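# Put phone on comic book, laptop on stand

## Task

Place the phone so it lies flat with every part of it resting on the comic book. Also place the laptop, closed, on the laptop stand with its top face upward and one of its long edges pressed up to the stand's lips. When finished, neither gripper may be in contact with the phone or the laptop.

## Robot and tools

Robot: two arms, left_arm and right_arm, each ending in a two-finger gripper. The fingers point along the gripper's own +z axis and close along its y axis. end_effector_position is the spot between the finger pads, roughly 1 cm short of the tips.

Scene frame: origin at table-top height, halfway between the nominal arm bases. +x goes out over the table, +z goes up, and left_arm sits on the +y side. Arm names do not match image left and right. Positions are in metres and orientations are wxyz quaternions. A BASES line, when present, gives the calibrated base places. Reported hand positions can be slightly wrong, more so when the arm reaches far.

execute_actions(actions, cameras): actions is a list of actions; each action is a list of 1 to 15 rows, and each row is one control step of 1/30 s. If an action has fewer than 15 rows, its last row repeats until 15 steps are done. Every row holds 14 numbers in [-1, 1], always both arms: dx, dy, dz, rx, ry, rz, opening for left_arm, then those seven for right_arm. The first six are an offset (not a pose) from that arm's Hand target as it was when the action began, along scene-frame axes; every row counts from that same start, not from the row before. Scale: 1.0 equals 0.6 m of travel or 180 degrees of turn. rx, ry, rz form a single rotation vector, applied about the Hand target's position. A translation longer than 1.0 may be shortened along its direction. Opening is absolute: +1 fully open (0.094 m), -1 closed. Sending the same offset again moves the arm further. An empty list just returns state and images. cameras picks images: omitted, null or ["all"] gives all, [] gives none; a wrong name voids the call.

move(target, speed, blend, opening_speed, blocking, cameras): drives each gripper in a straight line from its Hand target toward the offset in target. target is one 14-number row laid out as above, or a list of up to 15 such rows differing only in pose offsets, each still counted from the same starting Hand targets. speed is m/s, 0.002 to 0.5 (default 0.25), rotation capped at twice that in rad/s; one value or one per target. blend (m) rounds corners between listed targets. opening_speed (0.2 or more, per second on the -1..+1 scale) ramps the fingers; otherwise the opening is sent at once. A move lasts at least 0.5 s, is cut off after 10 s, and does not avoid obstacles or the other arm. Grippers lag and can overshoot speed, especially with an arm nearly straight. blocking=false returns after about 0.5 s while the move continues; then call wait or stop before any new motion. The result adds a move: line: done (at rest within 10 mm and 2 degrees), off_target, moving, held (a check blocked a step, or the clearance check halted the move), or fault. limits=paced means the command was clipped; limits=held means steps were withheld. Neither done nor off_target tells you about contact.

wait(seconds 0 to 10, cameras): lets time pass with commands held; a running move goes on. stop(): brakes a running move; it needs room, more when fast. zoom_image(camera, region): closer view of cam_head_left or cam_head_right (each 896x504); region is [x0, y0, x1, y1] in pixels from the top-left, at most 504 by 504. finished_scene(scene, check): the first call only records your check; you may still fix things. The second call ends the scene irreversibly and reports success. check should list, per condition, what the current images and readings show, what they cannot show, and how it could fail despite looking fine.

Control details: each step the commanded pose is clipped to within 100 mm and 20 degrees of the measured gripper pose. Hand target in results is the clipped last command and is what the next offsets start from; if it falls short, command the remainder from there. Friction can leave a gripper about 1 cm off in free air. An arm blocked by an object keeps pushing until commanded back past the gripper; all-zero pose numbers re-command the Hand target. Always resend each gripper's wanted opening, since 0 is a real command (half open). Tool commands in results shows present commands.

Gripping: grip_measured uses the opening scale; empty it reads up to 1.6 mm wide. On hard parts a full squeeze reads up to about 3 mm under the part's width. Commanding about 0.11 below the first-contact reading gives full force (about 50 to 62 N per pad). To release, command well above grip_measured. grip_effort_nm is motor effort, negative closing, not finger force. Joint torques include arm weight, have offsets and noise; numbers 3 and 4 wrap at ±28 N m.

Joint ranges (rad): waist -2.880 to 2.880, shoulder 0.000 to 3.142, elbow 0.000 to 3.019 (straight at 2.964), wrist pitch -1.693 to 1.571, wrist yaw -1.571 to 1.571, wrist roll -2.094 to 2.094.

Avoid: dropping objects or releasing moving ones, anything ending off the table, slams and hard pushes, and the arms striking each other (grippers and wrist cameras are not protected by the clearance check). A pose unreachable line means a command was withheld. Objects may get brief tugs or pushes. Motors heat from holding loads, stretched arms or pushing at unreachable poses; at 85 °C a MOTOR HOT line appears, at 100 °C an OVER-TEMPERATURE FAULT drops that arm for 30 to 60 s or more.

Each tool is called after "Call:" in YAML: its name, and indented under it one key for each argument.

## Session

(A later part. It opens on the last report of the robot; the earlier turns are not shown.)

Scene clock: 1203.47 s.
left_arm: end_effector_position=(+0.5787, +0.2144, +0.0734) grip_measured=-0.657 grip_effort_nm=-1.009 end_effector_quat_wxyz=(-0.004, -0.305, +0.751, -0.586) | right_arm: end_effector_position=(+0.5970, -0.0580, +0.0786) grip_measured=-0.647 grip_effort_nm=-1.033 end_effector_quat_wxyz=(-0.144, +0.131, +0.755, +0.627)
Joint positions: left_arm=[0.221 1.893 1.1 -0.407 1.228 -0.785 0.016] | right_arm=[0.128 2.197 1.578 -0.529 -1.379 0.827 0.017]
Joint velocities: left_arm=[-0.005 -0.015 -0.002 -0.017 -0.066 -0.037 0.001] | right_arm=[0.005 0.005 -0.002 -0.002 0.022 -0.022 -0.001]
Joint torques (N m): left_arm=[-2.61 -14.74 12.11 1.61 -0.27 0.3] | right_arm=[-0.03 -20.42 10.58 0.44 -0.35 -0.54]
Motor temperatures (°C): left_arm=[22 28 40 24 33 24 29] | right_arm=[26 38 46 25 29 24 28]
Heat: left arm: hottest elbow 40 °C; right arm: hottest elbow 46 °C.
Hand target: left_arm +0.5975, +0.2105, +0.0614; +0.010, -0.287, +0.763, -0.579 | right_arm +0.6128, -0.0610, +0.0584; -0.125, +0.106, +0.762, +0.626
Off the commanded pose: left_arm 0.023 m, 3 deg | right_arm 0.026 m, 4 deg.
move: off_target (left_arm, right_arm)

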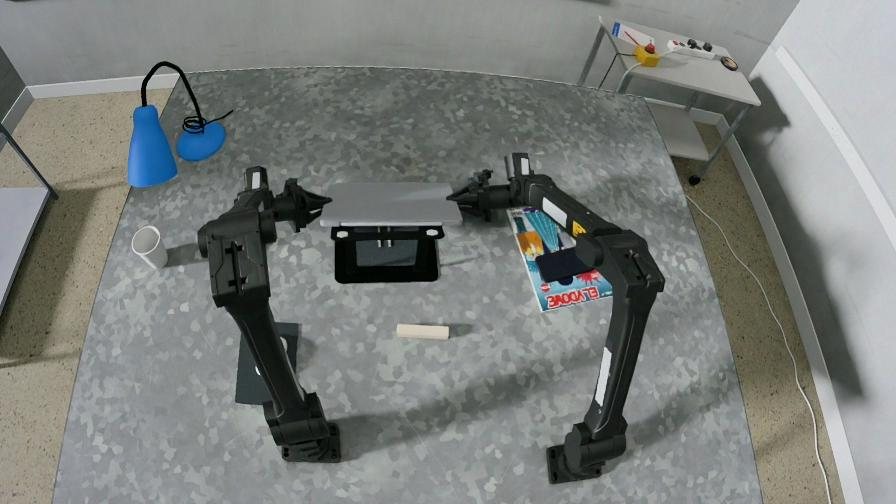

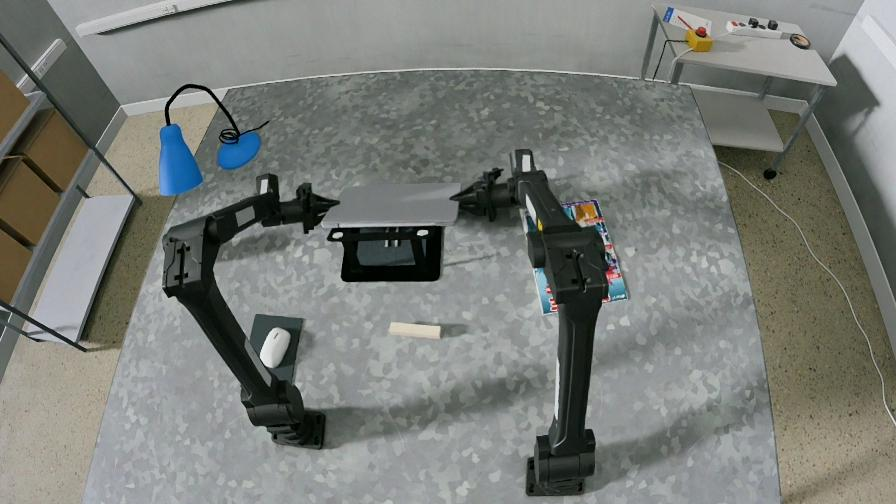

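Call:
move:
  target: [0.014, 0, -0.004, 0,0,0, -1, 0.014, 0, -0.004, 0.0,0,0, -1]
  speed: 0.03
  cameras: ["cam_head_left"]

Call:
zoom_image:
  camera: "cam_head_left"
  region: [310, 170, 480, 250]

Scene clock: 1207.07 s.
left_arm: end_effector_position=(+0.5800, +0.2144, +0.0730) grip_measured=-0.657 grip_effort_nm=-1.009 end_effector_quat_wxyz=(-0.007, -0.306, +0.749, -0.588) | right_arm: end_effector_position=(+0.5989, -0.0582, +0.0776) grip_measured=-0.648 grip_effort_nm=-1.038 end_effector_quat_wxyz=(-0.150, +0.131, +0.753, +0.628)
Joint positions: left_arm=[0.221 1.898 1.105 -0.405 1.234 -0.792 0.016] | right_arm=[0.127 2.21 1.599 -0.568 -1.389 0.806 0.017]
Joint velocities: left_arm=[-0.005 -0.015 -0.002 -0.007 -0.051 -0.051 0] | right_arm=[-0.005 0.015 0.007 -0.002 0.051 -0.022 0.001]
Joint torques (N m): left_arm=[-2.73 -12.86 13.59 1.8 -0.56 0.32] | right_arm=[-0.15 -20.07 11.66 0.8 -0.04 -0.51]
Motor temperatures (°C): left_arm=[22 28 40 24 33 24 29] | right_arm=[26 38 46 25 29 24 28]
Heat: left arm: hottest elbow 40 °C; right arm: hottest elbow 46 °C.
Hand target: left_arm +0.6060, +0.2105, +0.0590; +0.010, -0.287, +0.763, -0.579 | right_arm +0.6212, -0.0610, +0.0558; -0.125, +0.106, +0.762, +0.626
Off the commanded pose: left_arm 0.030 m, 3 deg | right_arm 0.031 m, 4 deg.
move: off_target (left_arm, right_arm)
Images, in order (width x height): cam_head_left 896x504.

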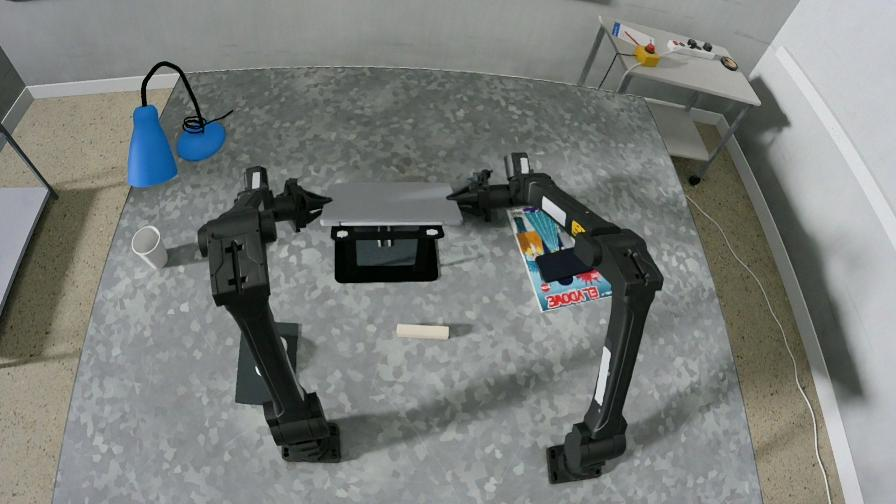

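Scaled by 2.965.

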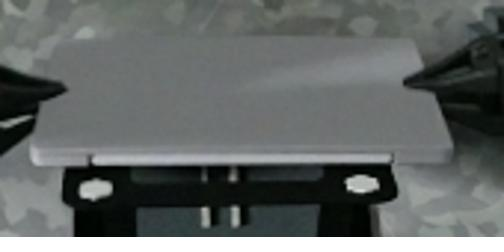

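Call:
execute_actions:
  actions: []

Scene clock: 1218.60 s.
left_arm: end_effector_position=(+0.5800, +0.2144, +0.0730) grip_measured=-0.657 grip_effort_nm=-1.009 end_effector_quat_wxyz=(-0.007, -0.306, +0.749, -0.588) | right_arm: end_effector_position=(+0.5990, -0.0582, +0.0777) grip_measured=-0.648 grip_effort_nm=-1.038 end_effector_quat_wxyz=(-0.150, +0.131, +0.753, +0.628)
Joint positions: left_arm=[0.221 1.898 1.105 -0.405 1.234 -0.792 0.016] | right_arm=[0.127 2.21 1.6 -0.568 -1.389 0.805 0.017]
Joint velocities: left_arm=[0.005 -0.005 -0.007 -0.002 -0.051 0.022 0.001] | right_arm=[0.005 -0.015 -0.007 -0.012 0.081 0.022 -0.001]
Joint torques (N m): left_arm=[-2.84 -13.51 13.56 1.73 -0.53 0.32] | right_arm=[-0.03 -20.01 11.64 0.88 -0.04 -0.51]
Motor temperatures (°C): left_arm=[22 28 39 24 33 24 29] | right_arm=[26 37 47 25 28 24 28]
Heat: left arm: hottest elbow 39 °C; right arm: hottest elbow 47 °C.
Hand target: left_arm +0.6060, +0.2105, +0.0590; +0.010, -0.287, +0.763, -0.579 | right_arm +0.6212, -0.0610, +0.0559; -0.125, +0.106, +0.762, +0.626
Tool commands: left_gripper/opening=-1.0 right_gripper/opening=-1.0
Off the commanded pose: left_arm 0.030 m, 3 deg | right_arm 0.031 m, 4 deg.

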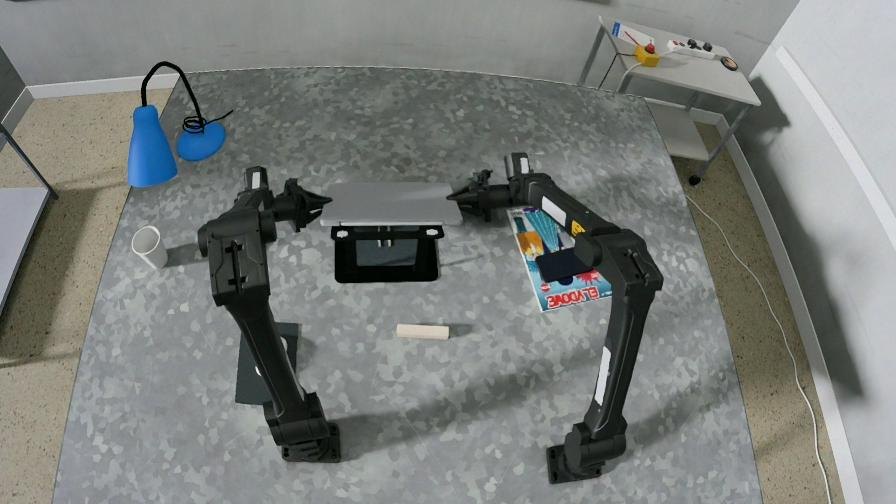

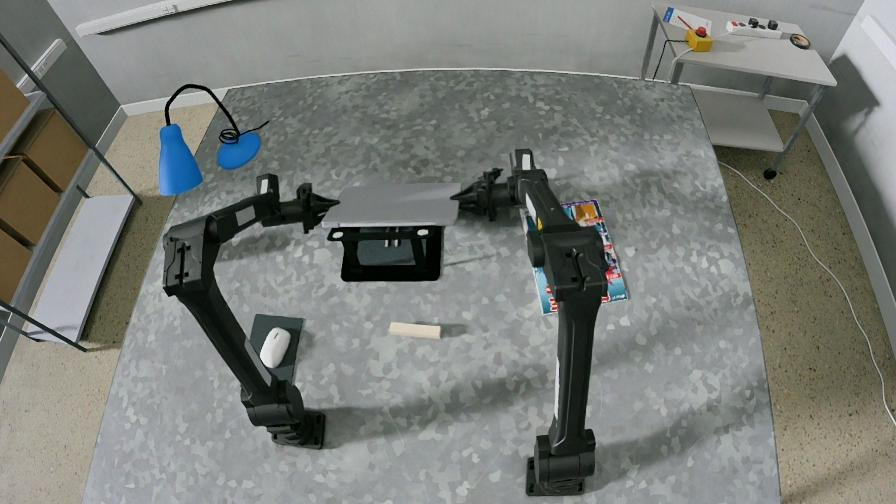

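Call:
move:
  target: [-0.033,0.006,0.017,0,0,0,-1,-0.03,0.005,0.025,0,0,0,-1]
  speed: 0.05
  cameras: ["cam_head_left"]

Call:
zoom_image:
  camera: "cam_head_left"
  region: [290, 150, 500, 290]

Scene clock: 1221.73 s.
left_arm: end_effector_position=(+0.5792, +0.2141, +0.0731) grip_measured=-0.657 grip_effort_nm=-1.009 end_effector_quat_wxyz=(-0.007, -0.304, +0.749, -0.588) | right_arm: end_effector_position=(+0.5990, -0.0582, +0.0777) grip_measured=-0.648 grip_effort_nm=-1.043 end_effector_quat_wxyz=(-0.150, +0.131, +0.753, +0.628)
Joint positions: left_arm=[0.221 1.898 1.105 -0.413 1.235 -0.782 0.016] | right_arm=[0.127 2.21 1.6 -0.568 -1.389 0.805 0.017]
Joint velocities: left_arm=[0.005 -0.005 0.002 0.002 0.051 -0.051 -0.001] | right_arm=[0.005 -0.015 0.012 0.007 -0.037 0.007 0]
Joint torques (N m): left_arm=[-1.73 -16.91 9.66 0.62 -0.42 0.55] | right_arm=[0.56 -24.35 7.87 0.99 0.05 -0.47]
Motor temperatures (°C): left_arm=[22 28 39 24 33 24 29] | right_arm=[26 37 47 25 28 24 28]
Heat: left arm: hottest elbow 39 °C; right arm: hottest elbow 47 °C.
Hand target: left_arm +0.5862, +0.2143, +0.0691; +0.010, -0.287, +0.763, -0.579 | right_arm +0.6036, -0.0577, +0.0711; -0.125, +0.106, +0.762, +0.626
Off the commanded pose: left_arm 0.008 m, 3 deg | right_arm 0.008 m, 4 deg.
move: off_target (left_arm, right_arm)
Images, in order (width x height): cam_head_left 896x504.

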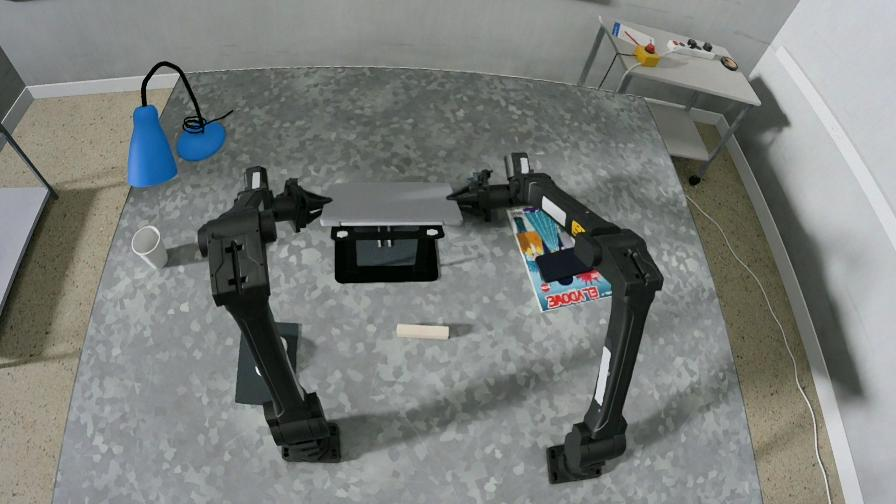

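Scaled by 2.400.

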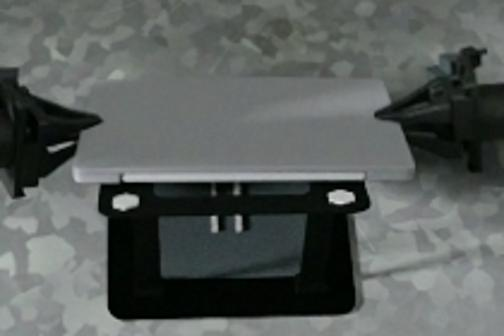

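Call:
move:
  target: [0,0,0,0,0,0,-0.35,0,0,0,0,0,0,-0.35]
  opening_speed: 0.3
  speed: 0.05
  cameras: ["cam_head_left"]

Call:
zoom_image:
  camera: "cam_head_left"
  region: [290, 150, 500, 290]

Scene clock: 1228.67 s.
left_arm: end_effector_position=(+0.5800, +0.2155, +0.0701) grip_measured=-0.353 grip_effort_nm=0.129 end_effector_quat_wxyz=(+0.010, -0.291, +0.760, -0.581) | right_arm: end_effector_position=(+0.5988, -0.0587, +0.0749) grip_measured=-0.352 grip_effort_nm=0.061 end_effector_quat_wxyz=(-0.126, +0.107, +0.761, +0.627)
Joint positions: left_arm=[0.221 1.898 1.105 -0.413 1.215 -0.736 0.03] | right_arm=[0.127 2.21 1.6 -0.58 -1.374 0.725 0.03]
Joint velocities: left_arm=[0.005 -0.005 -0.002 -0.017 -0.037 -0.022 0] | right_arm=[0.005 -0.005 -0.012 0.012 0.022 -0.007 0.002]
Joint torques (N m): left_arm=[-2.61 -16.73 9.98 0.54 0.4 0.17] | right_arm=[0.5 -23.94 8.66 0.28 -0.46 0.02]
Motor temperatures (°C): left_arm=[22 28 39 24 32 24 29] | right_arm=[26 37 47 25 28 24 28]
Heat: left arm: hottest elbow 39 °C; right arm: hottest elbow 47 °C.
Hand target: left_arm +0.5862, +0.2143, +0.0691; +0.009, -0.287, +0.763, -0.579 | right_arm +0.6037, -0.0577, +0.0711; -0.125, +0.106, +0.762, +0.626
Off the commanded pose: left_arm 0.006 m, 1 deg | right_arm 0.006 m, 0 deg.
move: done
Images, in order (width x height): cam_head_left 896x504.

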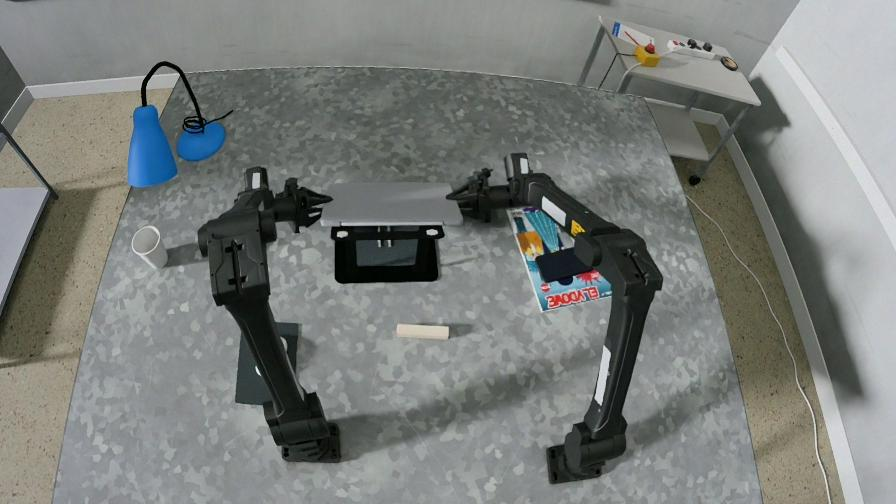

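Scaled by 2.400.

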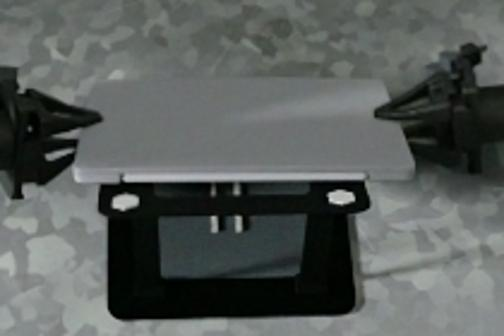

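Call:
move:
  target: [-0.01,0,0,0,0,0,-0.0,-0.008,0,0.004,0,0,0,-0.0]
  opening_speed: 0.3
  speed: 0.05
  cameras: ["cam_head_left"]

Call:
zoom_image:
  camera: "cam_head_left"
  region: [290, 150, 500, 290]

Scene clock: 1235.87 s.
left_arm: end_effector_position=(+0.5796, +0.2154, +0.0700) grip_measured=-0.003 grip_effort_nm=0.129 end_effector_quat_wxyz=(+0.011, -0.288, +0.761, -0.580) | right_arm: end_effector_position=(+0.5988, -0.0587, +0.0748) grip_measured=-0.002 grip_effort_nm=0.066 end_effector_quat_wxyz=(-0.126, +0.107, +0.761, +0.627)
Joint positions: left_arm=[0.221 1.898 1.105 -0.416 1.215 -0.727 0.047] | right_arm=[0.127 2.21 1.6 -0.58 -1.374 0.725 0.047]
Joint velocities: left_arm=[-0.005 -0.005 -0.007 0.007 -0.007 -0.022 0.001] | right_arm=[-0.015 -0.005 -0.007 -0.012 -0.066 -0.007 0.001]
Joint torques (N m): left_arm=[-2.43 -17.73 8.43 0.5 0.42 0.17] | right_arm=[0.67 -25.11 7.35 0.47 -0.46 0.03]
Motor temperatures (°C): left_arm=[22 28 38 24 32 24 29] | right_arm=[26 39 46 25 28 24 27]
Heat: left arm: hottest elbow 38 °C; right arm: hottest elbow 46 °C.
Hand target: left_arm +0.5801, +0.2143, +0.0691; +0.009, -0.287, +0.763, -0.579 | right_arm +0.5989, -0.0576, +0.0736; -0.125, +0.106, +0.762, +0.626
Off the commanded pose: left_arm 0.002 m, 0 deg | right_arm 0.002 m, 0 deg.
move: done
Images, in order (width x height): cam_head_left 896x504.

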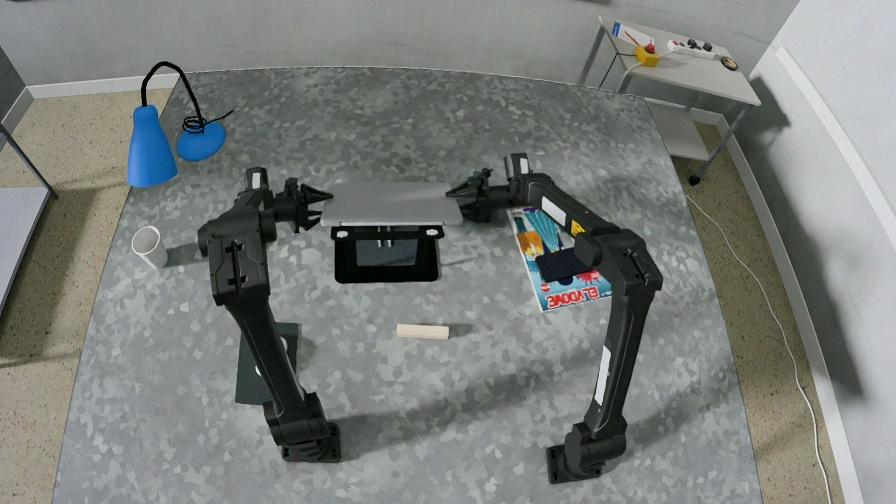

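Scaled by 2.400.

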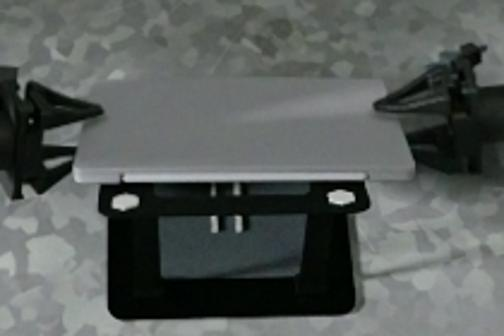

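Call:
move:
  target: [-0.05,0.13,0.04,0,0,0,-0.0,0.005,-0.14,0.02,0,0,0,-0.0]
  speed: 0.06

Call:
zoom_image:
  camera: "cam_head_left"
  region: [290, 150, 500, 290]

Call:
zoom_image:
  camera: "cam_head_right"
  region: [290, 150, 500, 290]

Scene clock: 1241.23 s.
left_arm: end_effector_position=(+0.5325, +0.2787, +0.0844) grip_measured=-0.001 grip_effort_nm=0.090 end_effector_quat_wxyz=(-0.009, -0.293, +0.760, -0.580) | right_arm: end_effector_position=(+0.5876, -0.1366, +0.0926) grip_measured=-0.001 grip_effort_nm=0.066 end_effector_quat_wxyz=(-0.128, +0.112, +0.761, +0.626)
Joint positions: left_arm=[0.374 1.898 1.171 -0.992 1.234 -0.227 0.047] | right_arm=[0.005 2.244 1.728 -1.295 -1.382 0.103 0.047]
Joint velocities: left_arm=[-0.005 0.005 -0.002 -0.012 -0.037 0.051 0] | right_arm=[-0.005 0.005 0.007 -0.007 -0.007 -0.051 0]
Joint torques (N m): left_arm=[-0.85 -16.32 12.71 -0.06 0.45 0.18] | right_arm=[0.03 -22.18 10.73 -0.44 -0.48 -0.03]
Motor temperatures (°C): left_arm=[22 28 38 24 32 24 28] | right_arm=[26 40 46 25 28 24 27]
Heat: left arm: hottest elbow 38 °C; right arm: hottest elbow 46 °C.
Hand target: left_arm +0.5500, +0.2922, +0.0918; +0.008, -0.286, +0.764, -0.579 | right_arm +0.6030, -0.1415, +0.0864; -0.122, +0.108, +0.762, +0.627
Off the commanded pose: left_arm 0.024 m, 2 deg | right_arm 0.017 m, 1 deg.
move: off_target (left_arm, right_arm)

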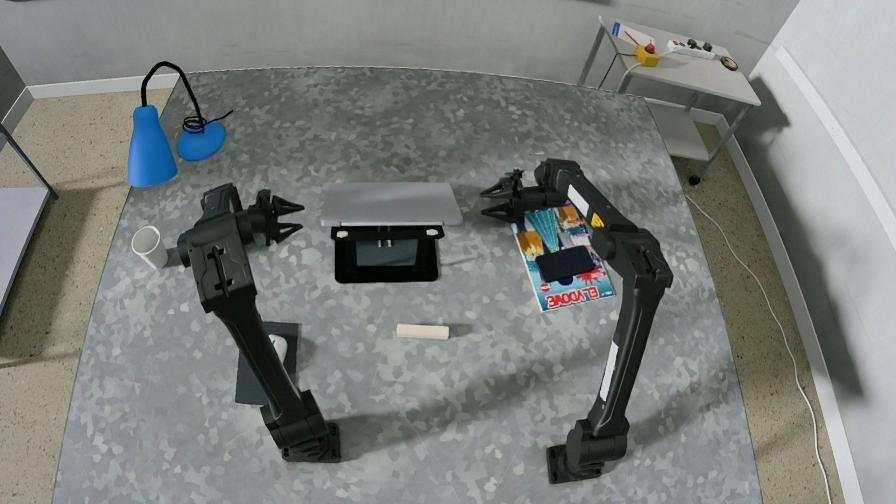

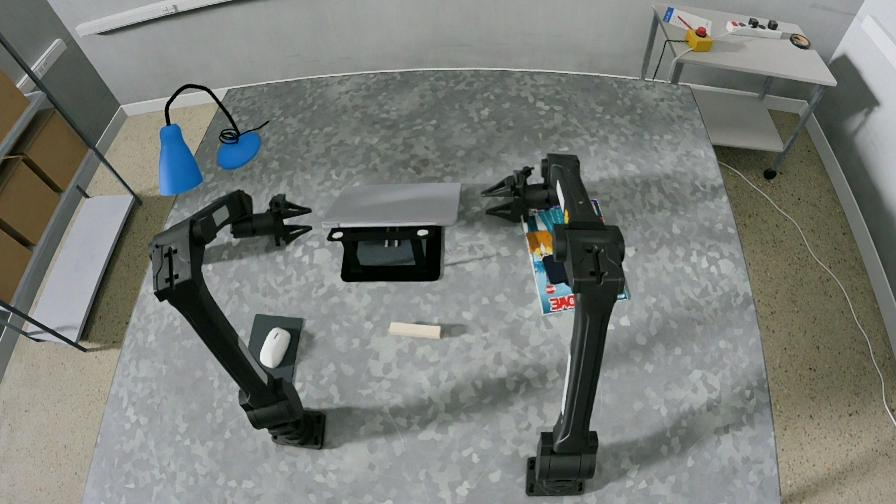

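Scaled by 2.400.

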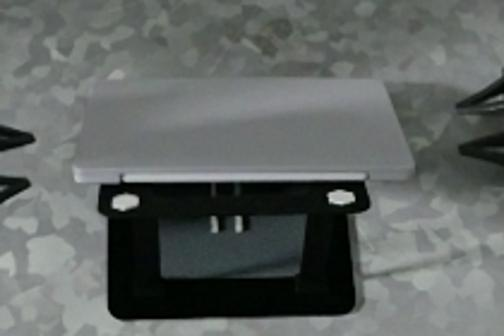

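Scaled by 2.400.

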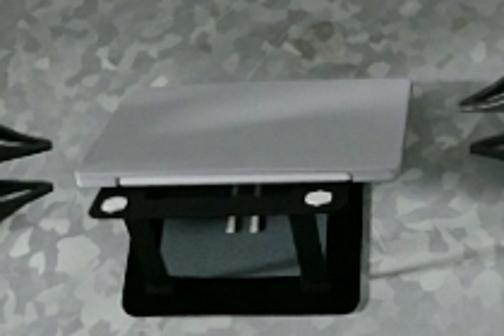

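Call:
zoom_image:
  camera: "cam_head_left"
  region: [310, 170, 400, 220]

Call:
zoom_image:
  camera: "cam_head_left"
  region: [390, 170, 480, 220]

Call:
zoom_image:
  camera: "cam_head_right"
  region: [390, 170, 480, 220]

Call:
zoom_image:
  camera: "cam_head_right"
  region: [310, 210, 480, 290]

Scaled by 5.600.

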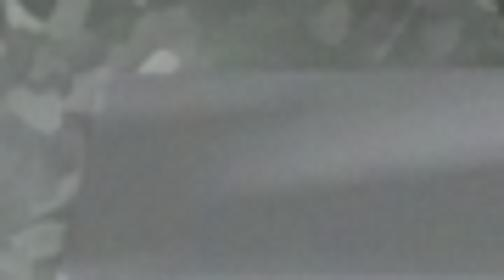

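Scaled by 5.600.

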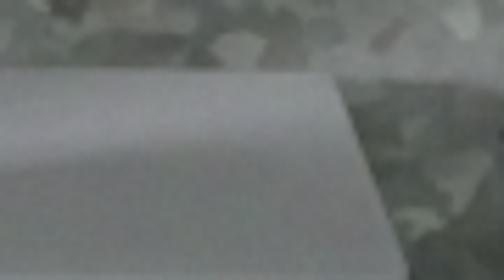

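Scaled by 5.600.

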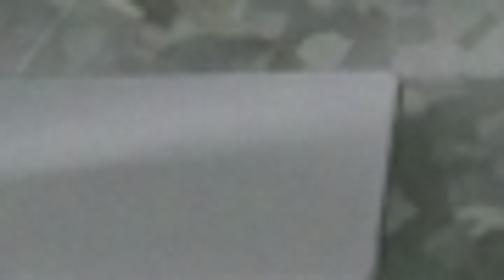

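Scaled by 2.965.

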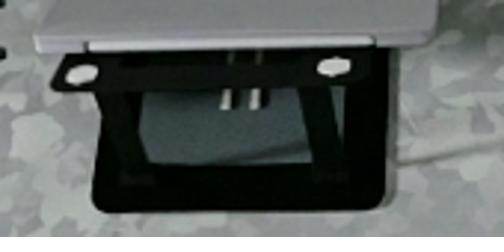

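Call:
zoom_image:
  camera: "cam_head_left"
  region: [480, 180, 660, 330]

Scaled by 2.800.

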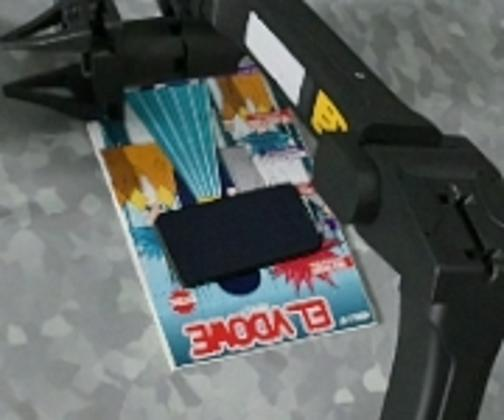

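Call:
move:
  target: [0,0,0.0,0,0,0,0,-0.25,0.03,0.24,-0.174,0.174,-0.477,-1]
  speed: 0.2
  cameras: ["cam_head_left"]

Scene clock: 1295.17 s.
left_arm: end_effector_position=(+0.5325, +0.2787, +0.0844) grip_measured=-0.001 grip_effort_nm=0.090 end_effector_quat_wxyz=(-0.009, -0.293, +0.760, -0.580) | right_arm: end_effector_position=(+0.4417, -0.1319, +0.1941) grip_measured=-0.992 grip_effort_nm=-0.442 end_effector_quat_wxyz=(+0.166, +0.717, +0.627, +0.256)
Joint positions: left_arm=[0.374 1.898 1.171 -0.993 1.234 -0.227 0.047] | right_arm=[0.415 1.341 1.022 -0.649 0.16 2.075 0]
Joint velocities: left_arm=[-0.005 -0.005 0.007 -0.007 -0.022 0.022 0] | right_arm=[-0.005 -0.024 -0.002 0.002 -0.007 0.007 -0.001]
Joint torques (N m): left_arm=[-0.03 -16.97 12.81 -0.17 0.41 0.12] | right_arm=[1.44 -13.92 13.37 0.72 0.24 0.18]
Motor temperatures (°C): left_arm=[22 28 39 24 31 24 28] | right_arm=[26 40 46 25 27 24 26]
Heat: left arm: hottest elbow 39 °C; right arm: hottest elbow 46 °C.
Hand target: left_arm +0.5500, +0.2922, +0.0918; +0.008, -0.286, +0.764, -0.579 | right_arm +0.4558, -0.1186, +0.2325; +0.174, +0.755, +0.567, +0.280
Off the commanded pose: left_arm 0.023 m, 2 deg | right_arm 0.039 m, 10 deg.
joint sent to its limit (right arm) — joint 6 (wrist roll), upper limit. The joint targets are off in position and orientation.
move: off_target (left_arm, right_arm)
Images, in order (width x height): cam_head_left 896x504.

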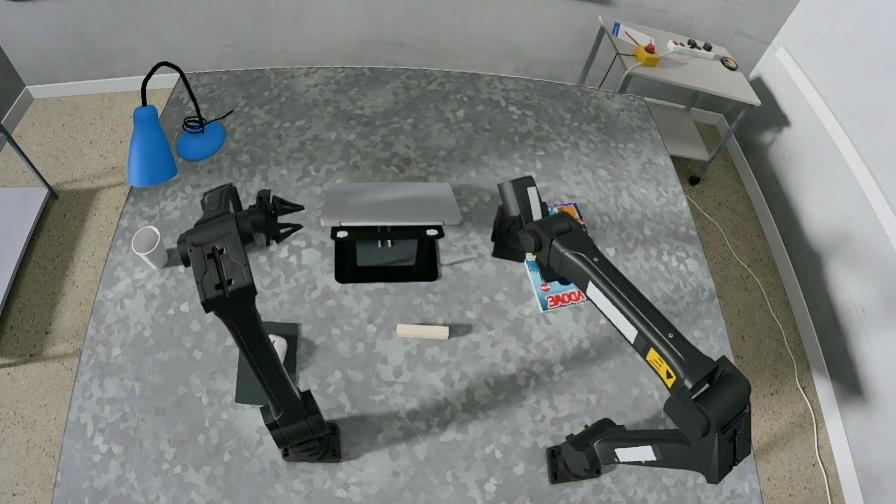

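Call:
move:
  target: [0,0,0.0,0,0,0,0,-0.06,0.20,0,-0.256,-0.037,0.362,-1]
  speed: 0.2
  cameras: ["cam_head_left"]

Scene clock: 1305.57 s.
left_arm: end_effector_position=(+0.5325, +0.2787, +0.0844) grip_measured=-0.001 grip_effort_nm=0.090 end_effector_quat_wxyz=(-0.009, -0.293, +0.760, -0.580) | right_arm: end_effector_position=(+0.4076, -0.0156, +0.2132) grip_measured=-0.992 grip_effort_nm=-0.442 end_effector_quat_wxyz=(+0.287, +0.209, +0.926, +0.125)
Joint positions: left_arm=[0.374 1.898 1.171 -0.993 1.234 -0.227 0.047] | right_arm=[0.685 1.406 1.137 -0.727 0.29 1.049 0]
Joint velocities: left_arm=[0.005 0.005 -0.007 -0.002 0.022 0.037 -0.001] | right_arm=[0.015 -0.005 -0.022 0.007 -0.081 -0.007 0.001]
Joint torques (N m): left_arm=[-0.56 -16.73 12.55 -0.23 0.45 0.14] | right_arm=[1.32 -12.1 13.65 0.55 0.29 0.05]
Motor temperatures (°C): left_arm=[22 28 39 24 31 24 28] | right_arm=[26 39 49 25 27 24 27]
Heat: left arm: hottest elbow 39 °C; right arm: hottest elbow 49 °C.
Hand target: left_arm +0.5500, +0.2922, +0.0918; +0.008, -0.286, +0.764, -0.579 | right_arm +0.4210, +0.0024, +0.2315; +0.295, +0.202, +0.924, +0.135
Off the commanded pose: left_arm 0.023 m, 2 deg | right_arm 0.028 m, 2 deg.
move: off_target (left_arm, right_arm)
Images, in order (width x height): cam_head_left 896x504.

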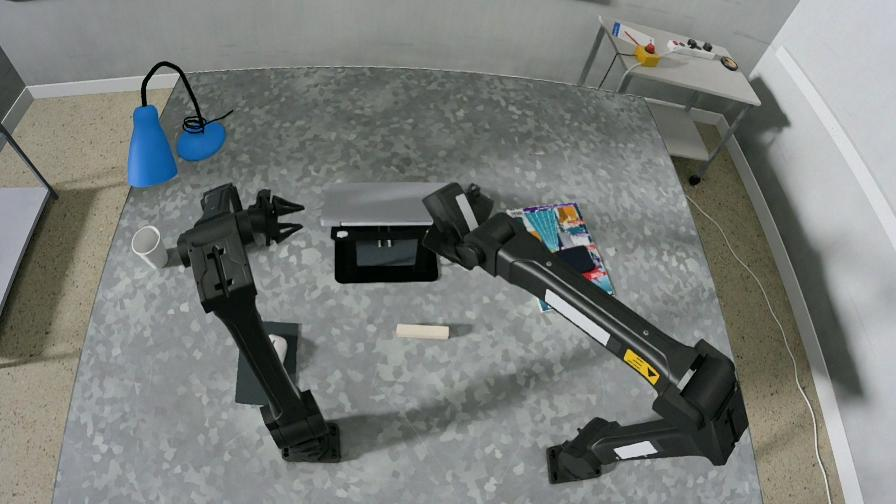

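Call:
move:
  target: [0,0,0.0,0,0,0,0,0.01,0.10,-0.08,0,0,0,-1]
  speed: 0.15
  cameras: ["cam_head_left","cam_head_right"]

Scene clock: 1310.20 s.
left_arm: end_effector_position=(+0.5325, +0.2787, +0.0844) grip_measured=-0.001 grip_effort_nm=0.090 end_effector_quat_wxyz=(-0.009, -0.293, +0.760, -0.580) | right_arm: end_effector_position=(+0.4114, +0.0397, +0.1640) grip_measured=-0.992 grip_effort_nm=-0.442 end_effector_quat_wxyz=(+0.281, +0.200, +0.932, +0.112)
Joint positions: left_arm=[0.374 1.898 1.171 -0.993 1.234 -0.227 0.047] | right_arm=[0.77 1.562 1.183 -0.666 0.335 1.106 0]
Joint velocities: left_arm=[0.015 0.005 -0.012 0.022 -0.051 -0.022 0] | right_arm=[0.005 0.005 0.002 -0.012 -0.066 0.022 0]
Joint torques (N m): left_arm=[-1.14 -16.67 12.71 -0.38 0.44 0.19] | right_arm=[1.2 -14.92 12.97 1.37 0.33 0.16]
Motor temperatures (°C): left_arm=[22 29 39 24 31 24 28] | right_arm=[26 38 49 25 27 24 27]
Heat: left arm: hottest elbow 39 °C; right arm: hottest elbow 49 °C.
Hand target: left_arm +0.5500, +0.2922, +0.0918; +0.008, -0.286, +0.764, -0.579 | right_arm +0.4276, +0.0622, +0.1830; +0.295, +0.202, +0.924, +0.135
Off the commanded pose: left_arm 0.023 m, 2 deg | right_arm 0.034 m, 3 deg.
move: off_target (left_arm, right_arm)

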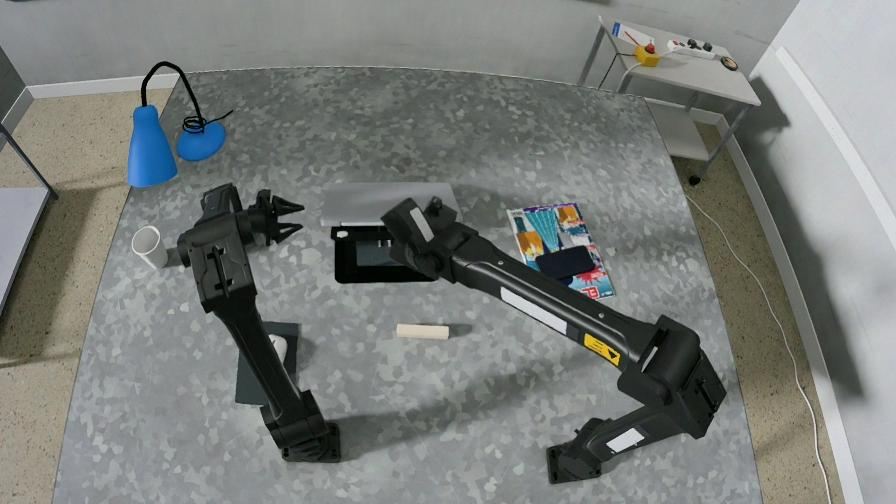

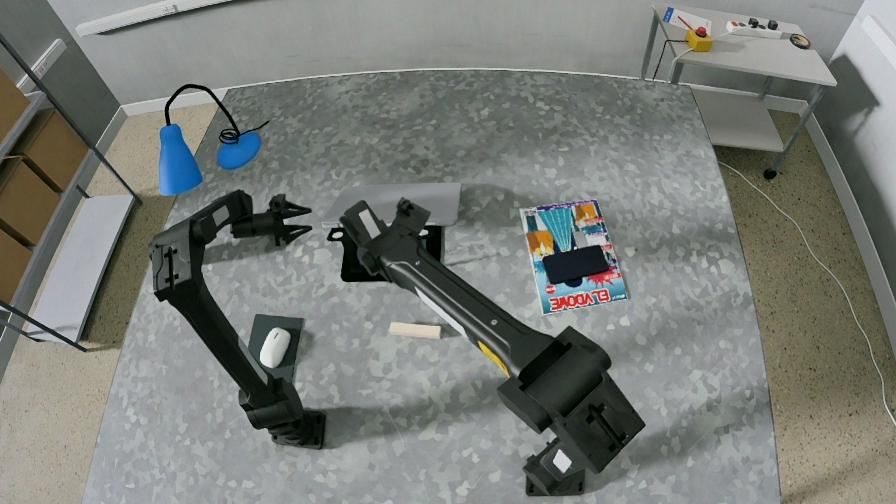

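Call:
move:
  target: [0,0,0.0,0,0,0,0,0.06,0.0,-0.035,0,0,0,-1]
  speed: 0.06
  cameras: ["cam_head_right"]

Call:
zoom_image:
  camera: "cam_head_right"
  region: [310, 160, 480, 290]

Scene clock: 1314.73 s.
left_arm: end_effector_position=(+0.5325, +0.2787, +0.0844) grip_measured=-0.001 grip_effort_nm=0.095 end_effector_quat_wxyz=(-0.009, -0.293, +0.760, -0.580) | right_arm: end_effector_position=(+0.4353, +0.0467, +0.1432) grip_measured=-0.992 grip_effort_nm=-0.442 end_effector_quat_wxyz=(+0.278, +0.196, +0.933, +0.115)
Joint positions: left_arm=[0.374 1.898 1.171 -0.993 1.234 -0.227 0.047] | right_arm=[0.743 1.636 1.214 -0.615 0.311 1.078 0]
Joint velocities: left_arm=[-0.005 -0.005 -0.012 -0.012 0.022 0.081 0] | right_arm=[-0.005 0.005 0.007 -0.012 0.022 -0.022 0]
Joint torques (N m): left_arm=[-0.03 -16.73 12.62 -0.14 0.43 0.18] | right_arm=[-0.5 -15.27 13.37 1.52 0.21 0.1]
Motor temperatures (°C): left_arm=[22 29 39 24 31 24 28] | right_arm=[26 38 50 25 26 24 26]
Heat: left arm: hottest elbow 39 °C; right arm: hottest elbow 50 °C.
Hand target: left_arm +0.5500, +0.2922, +0.0918; +0.008, -0.286, +0.764, -0.579 | right_arm +0.4638, +0.0612, +0.1619; +0.295, +0.202, +0.924, +0.135
Off the commanded pose: left_arm 0.023 m, 2 deg | right_arm 0.037 m, 3 deg.
move: off_target (left_arm, right_arm)
Images, in order (width x height): cam_head_right 896x504.

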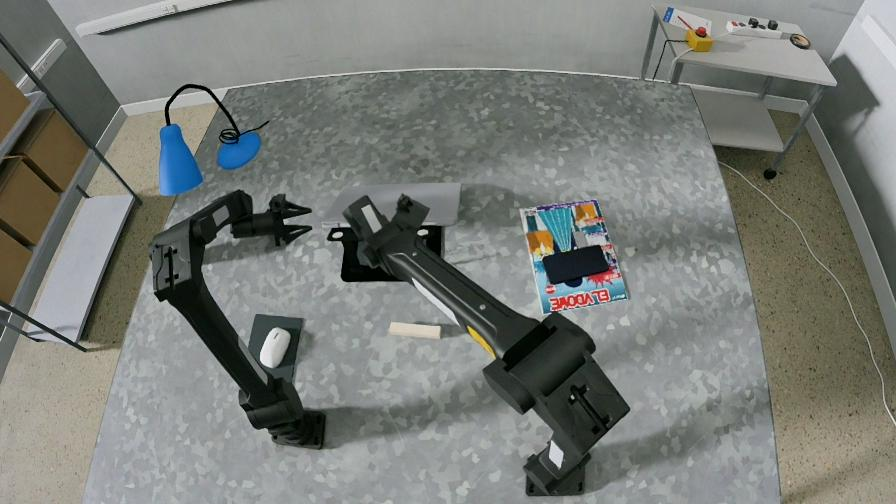

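Scaled by 2.965.

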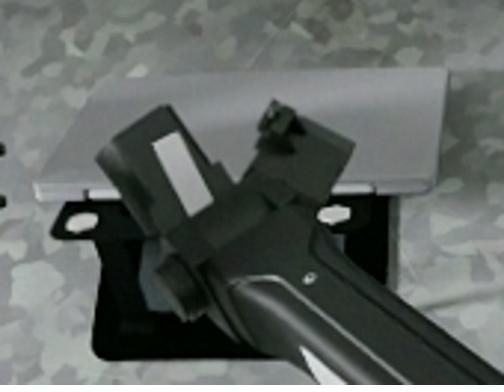

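Call:
move:
  target: [0,0,0.0,0,0,0,0,0.025,0.0,-0.008,0,0,0,-1]
  speed: 0.05
  cameras: ["cam_head_right"]

Call:
zoom_image:
  camera: "cam_head_right"
  region: [310, 160, 480, 290]

Scene clock: 1319.17 s.
left_arm: end_effector_position=(+0.5325, +0.2787, +0.0844) grip_measured=-0.001 grip_effort_nm=0.090 end_effector_quat_wxyz=(-0.009, -0.293, +0.760, -0.580) | right_arm: end_effector_position=(+0.4378, +0.0494, +0.1336) grip_measured=-0.992 grip_effort_nm=-0.442 end_effector_quat_wxyz=(+0.269, +0.188, +0.938, +0.112)
Joint positions: left_arm=[0.374 1.898 1.171 -0.993 1.234 -0.227 0.047] | right_arm=[0.739 1.659 1.223 -0.614 0.296 1.06 0]
Joint velocities: left_arm=[-0.005 0.015 0.002 0.007 -0.051 0.081 0] | right_arm=[-0.015 -0.015 0.002 -0.002 -0.037 -0.051 0.001]
Joint torques (N m): left_arm=[-0.26 -16.67 12.67 -0.28 0.46 0.17] | right_arm=[-1.49 -15.44 14.22 1.85 0.39 0.06]
Motor temperatures (°C): left_arm=[22 29 39 24 31 24 28] | right_arm=[26 38 50 25 26 24 26]
Heat: left arm: hottest elbow 39 °C; right arm: hottest elbow 50 °C.
Hand target: left_arm +0.5500, +0.2922, +0.0918; +0.008, -0.286, +0.764, -0.579 | right_arm +0.4787, +0.0610, +0.1572; +0.295, +0.202, +0.924, +0.135
Off the commanded pose: left_arm 0.023 m, 2 deg | right_arm 0.049 m, 5 deg.
move: off_target (left_arm, right_arm)
Images, in order (width x height): cam_head_right 896x504.

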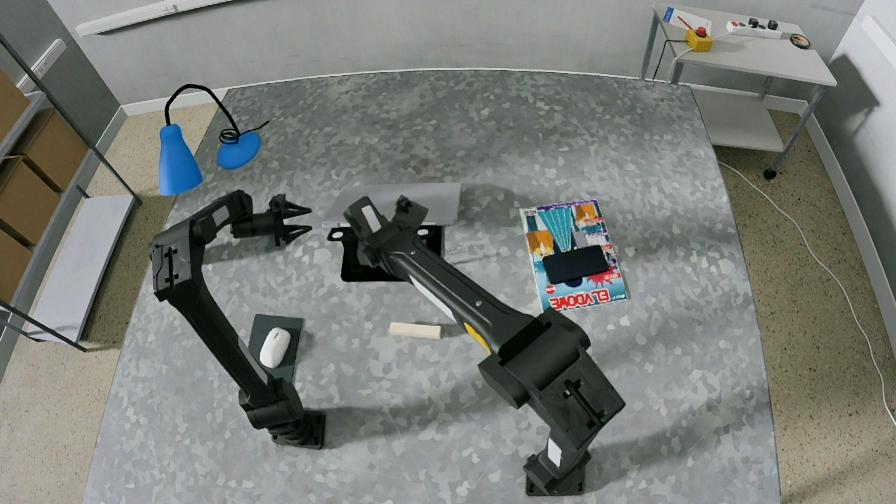

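Scaled by 2.965.

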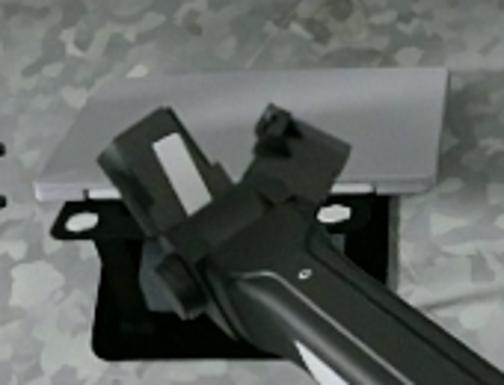

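Call:
move:
  target: [0,0,0.0,0,0,0,0,0.0,0.0,0.04,0,0,0,-1]
  speed: 0.08
  cameras: []

Call:
move:
  target: [0,0,0.0,0,0,0,0,0.03,-0.01,0.0,0,0,0,-1]
  speed: 0.06
  cameras: ["cam_head_right"]

Call:
zoom_image:
  camera: "cam_head_right"
  region: [310, 160, 480, 290]

Scene clock: 1324.10 s.
left_arm: end_effector_position=(+0.5325, +0.2787, +0.0844) grip_measured=-0.001 grip_effort_nm=0.095 end_effector_quat_wxyz=(-0.009, -0.293, +0.760, -0.580) | right_arm: end_effector_position=(+0.4374, +0.0491, +0.1389) grip_measured=-0.992 grip_effort_nm=-0.432 end_effector_quat_wxyz=(+0.263, +0.186, +0.941, +0.105)
Joint positions: left_arm=[0.374 1.898 1.171 -0.993 1.234 -0.227 0.047] | right_arm=[0.739 1.659 1.244 -0.655 0.293 1.06 0]
Joint velocities: left_arm=[-0.015 0.005 0.002 -0.002 0.022 -0.007 -0.001] | right_arm=[0.005 0.015 -0.012 -0.007 -0.037 -0.037 0.001]
Joint torques (N m): left_arm=[-0.67 -15.91 12.62 -0.03 0.47 0.16] | right_arm=[-1.44 -17.61 15.35 1.26 0.52 0.06]
Motor temperatures (°C): left_arm=[22 29 39 24 31 24 28] | right_arm=[26 38 50 25 26 24 26]
Heat: left arm: hottest elbow 39 °C; right arm: hottest elbow 50 °C.
Hand target: left_arm +0.5500, +0.2922, +0.0918; +0.008, -0.286, +0.764, -0.579 | right_arm +0.4788, +0.0612, +0.1811; +0.295, +0.202, +0.924, +0.135
Off the commanded pose: left_arm 0.023 m, 2 deg | right_arm 0.060 m, 6 deg.
move: off_target (left_arm, right_arm)
No camera images: "cameras" was empty.

Scene clock: 1325.17 s.
left_arm: end_effector_position=(+0.5325, +0.2787, +0.0844) grip_measured=-0.001 grip_effort_nm=0.090 end_effector_quat_wxyz=(-0.009, -0.293, +0.760, -0.580) | right_arm: end_effector_position=(+0.4467, +0.0455, +0.1403) grip_measured=-0.992 grip_effort_nm=-0.437 end_effector_quat_wxyz=(+0.258, +0.182, +0.943, +0.107)
Joint positions: left_arm=[0.374 1.898 1.171 -0.993 1.234 -0.227 0.047] | right_arm=[0.717 1.667 1.262 -0.662 0.271 1.033 0]
Joint velocities: left_arm=[-0.005 -0.015 0.007 -0.002 -0.081 -0.007 0] | right_arm=[0.005 -0.005 -0.007 -0.007 -0.081 0.007 0]
Joint torques (N m): left_arm=[-0.79 -16.44 12.7 -0.27 0.47 0.14] | right_arm=[-2.08 -16.91 15.84 1.5 0.68 0.12]
Motor temperatures (°C): left_arm=[22 29 39 24 31 24 27] | right_arm=[26 38 51 25 26 24 26]
Heat: left arm: hottest elbow 39 °C; right arm: hottest elbow 51 °C.
Hand target: left_arm +0.5500, +0.2922, +0.0918; +0.008, -0.286, +0.764, -0.579 | right_arm +0.4968, +0.0549, +0.1811; +0.295, +0.202, +0.924, +0.135
Off the commanded pose: left_arm 0.023 m, 2 deg | right_arm 0.065 m, 6 deg.
move: off_target (left_arm, right_arm)
Images, in order (width x height): cam_head_right 896x504.

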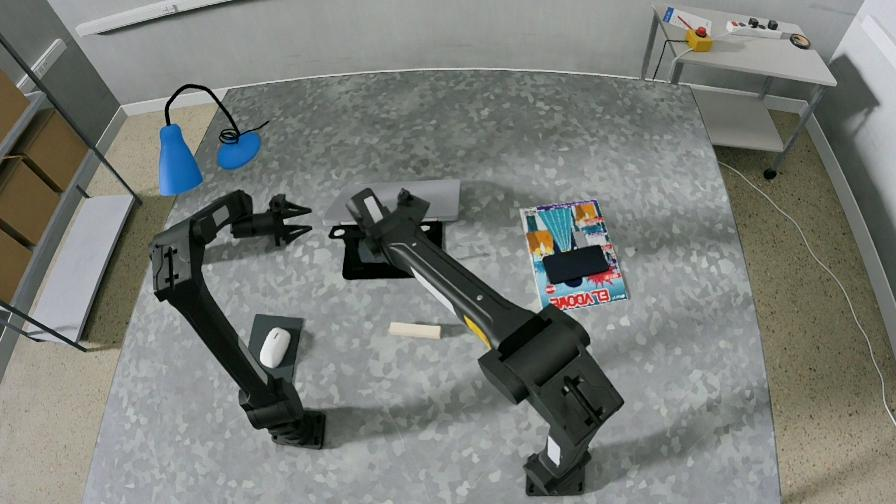

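Scaled by 2.965.

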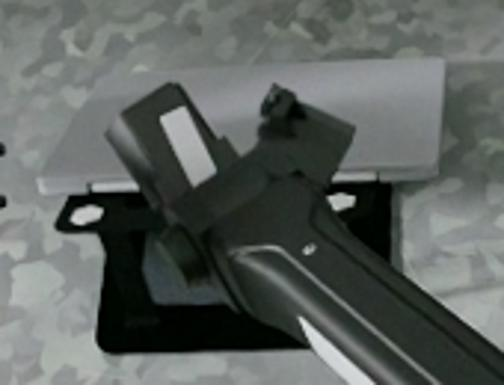

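Call:
move:
  target: [0,0,0.0,0,0,0,0,-0.15,0.0,0.02,0,0,0,-1]
  speed: 0.12
  cameras: ["cam_head_right"]

Call:
zoom_image:
  camera: "cam_head_right"
  region: [310, 160, 480, 290]

Scene clock: 1332.80 s.
left_arm: end_effector_position=(+0.5325, +0.2787, +0.0844) grip_measured=-0.001 grip_effort_nm=0.095 end_effector_quat_wxyz=(-0.009, -0.293, +0.760, -0.580) | right_arm: end_effector_position=(+0.4141, +0.0575, +0.1965) grip_measured=-0.992 grip_effort_nm=-0.442 end_effector_quat_wxyz=(+0.299, +0.203, +0.922, +0.139)
Joint positions: left_arm=[0.374 1.898 1.171 -0.993 1.234 -0.227 0.047] | right_arm=[0.792 1.544 1.229 -0.669 0.348 1.126 0]
Joint velocities: left_arm=[-0.024 0.005 0.007 0.012 0.007 -0.022 -0.001] | right_arm=[-0.005 -0.015 -0.007 0.017 -0.051 -0.007 0]
Joint torques (N m): left_arm=[-0.85 -16.32 12.72 -0.23 0.49 0.16] | right_arm=[1.14 -17.55 7.84 0.64 0.33 0.19]
Motor temperatures (°C): left_arm=[22 29 39 24 31 24 27] | right_arm=[26 39 51 25 27 24 26]
Heat: left arm: hottest elbow 39 °C; right arm: hottest elbow 51 °C.
Hand target: left_arm +0.5500, +0.2922, +0.0918; +0.008, -0.286, +0.764, -0.579 | right_arm +0.4065, +0.0565, +0.1930; +0.295, +0.202, +0.924, +0.135
Off the commanded pose: left_arm 0.023 m, 2 deg | right_arm 0.008 m, 1 deg.
move: off_target (left_arm)
Images, in order (width x height): cam_head_right 896x504.

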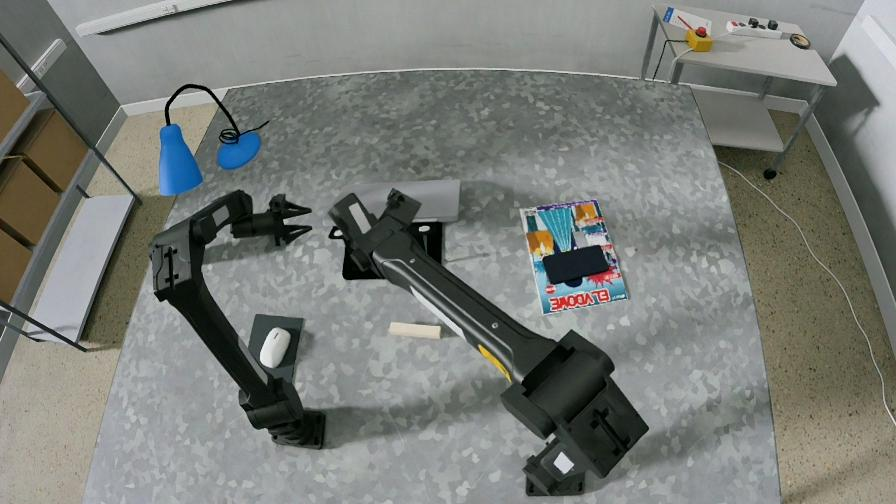

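Scaled by 2.965.

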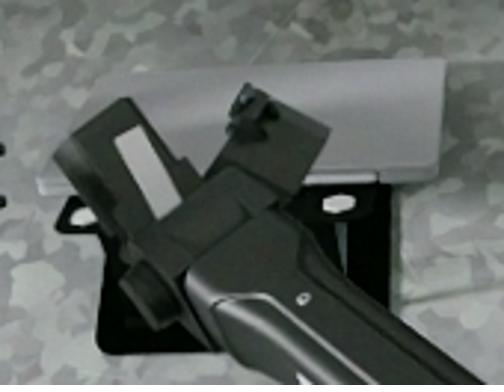

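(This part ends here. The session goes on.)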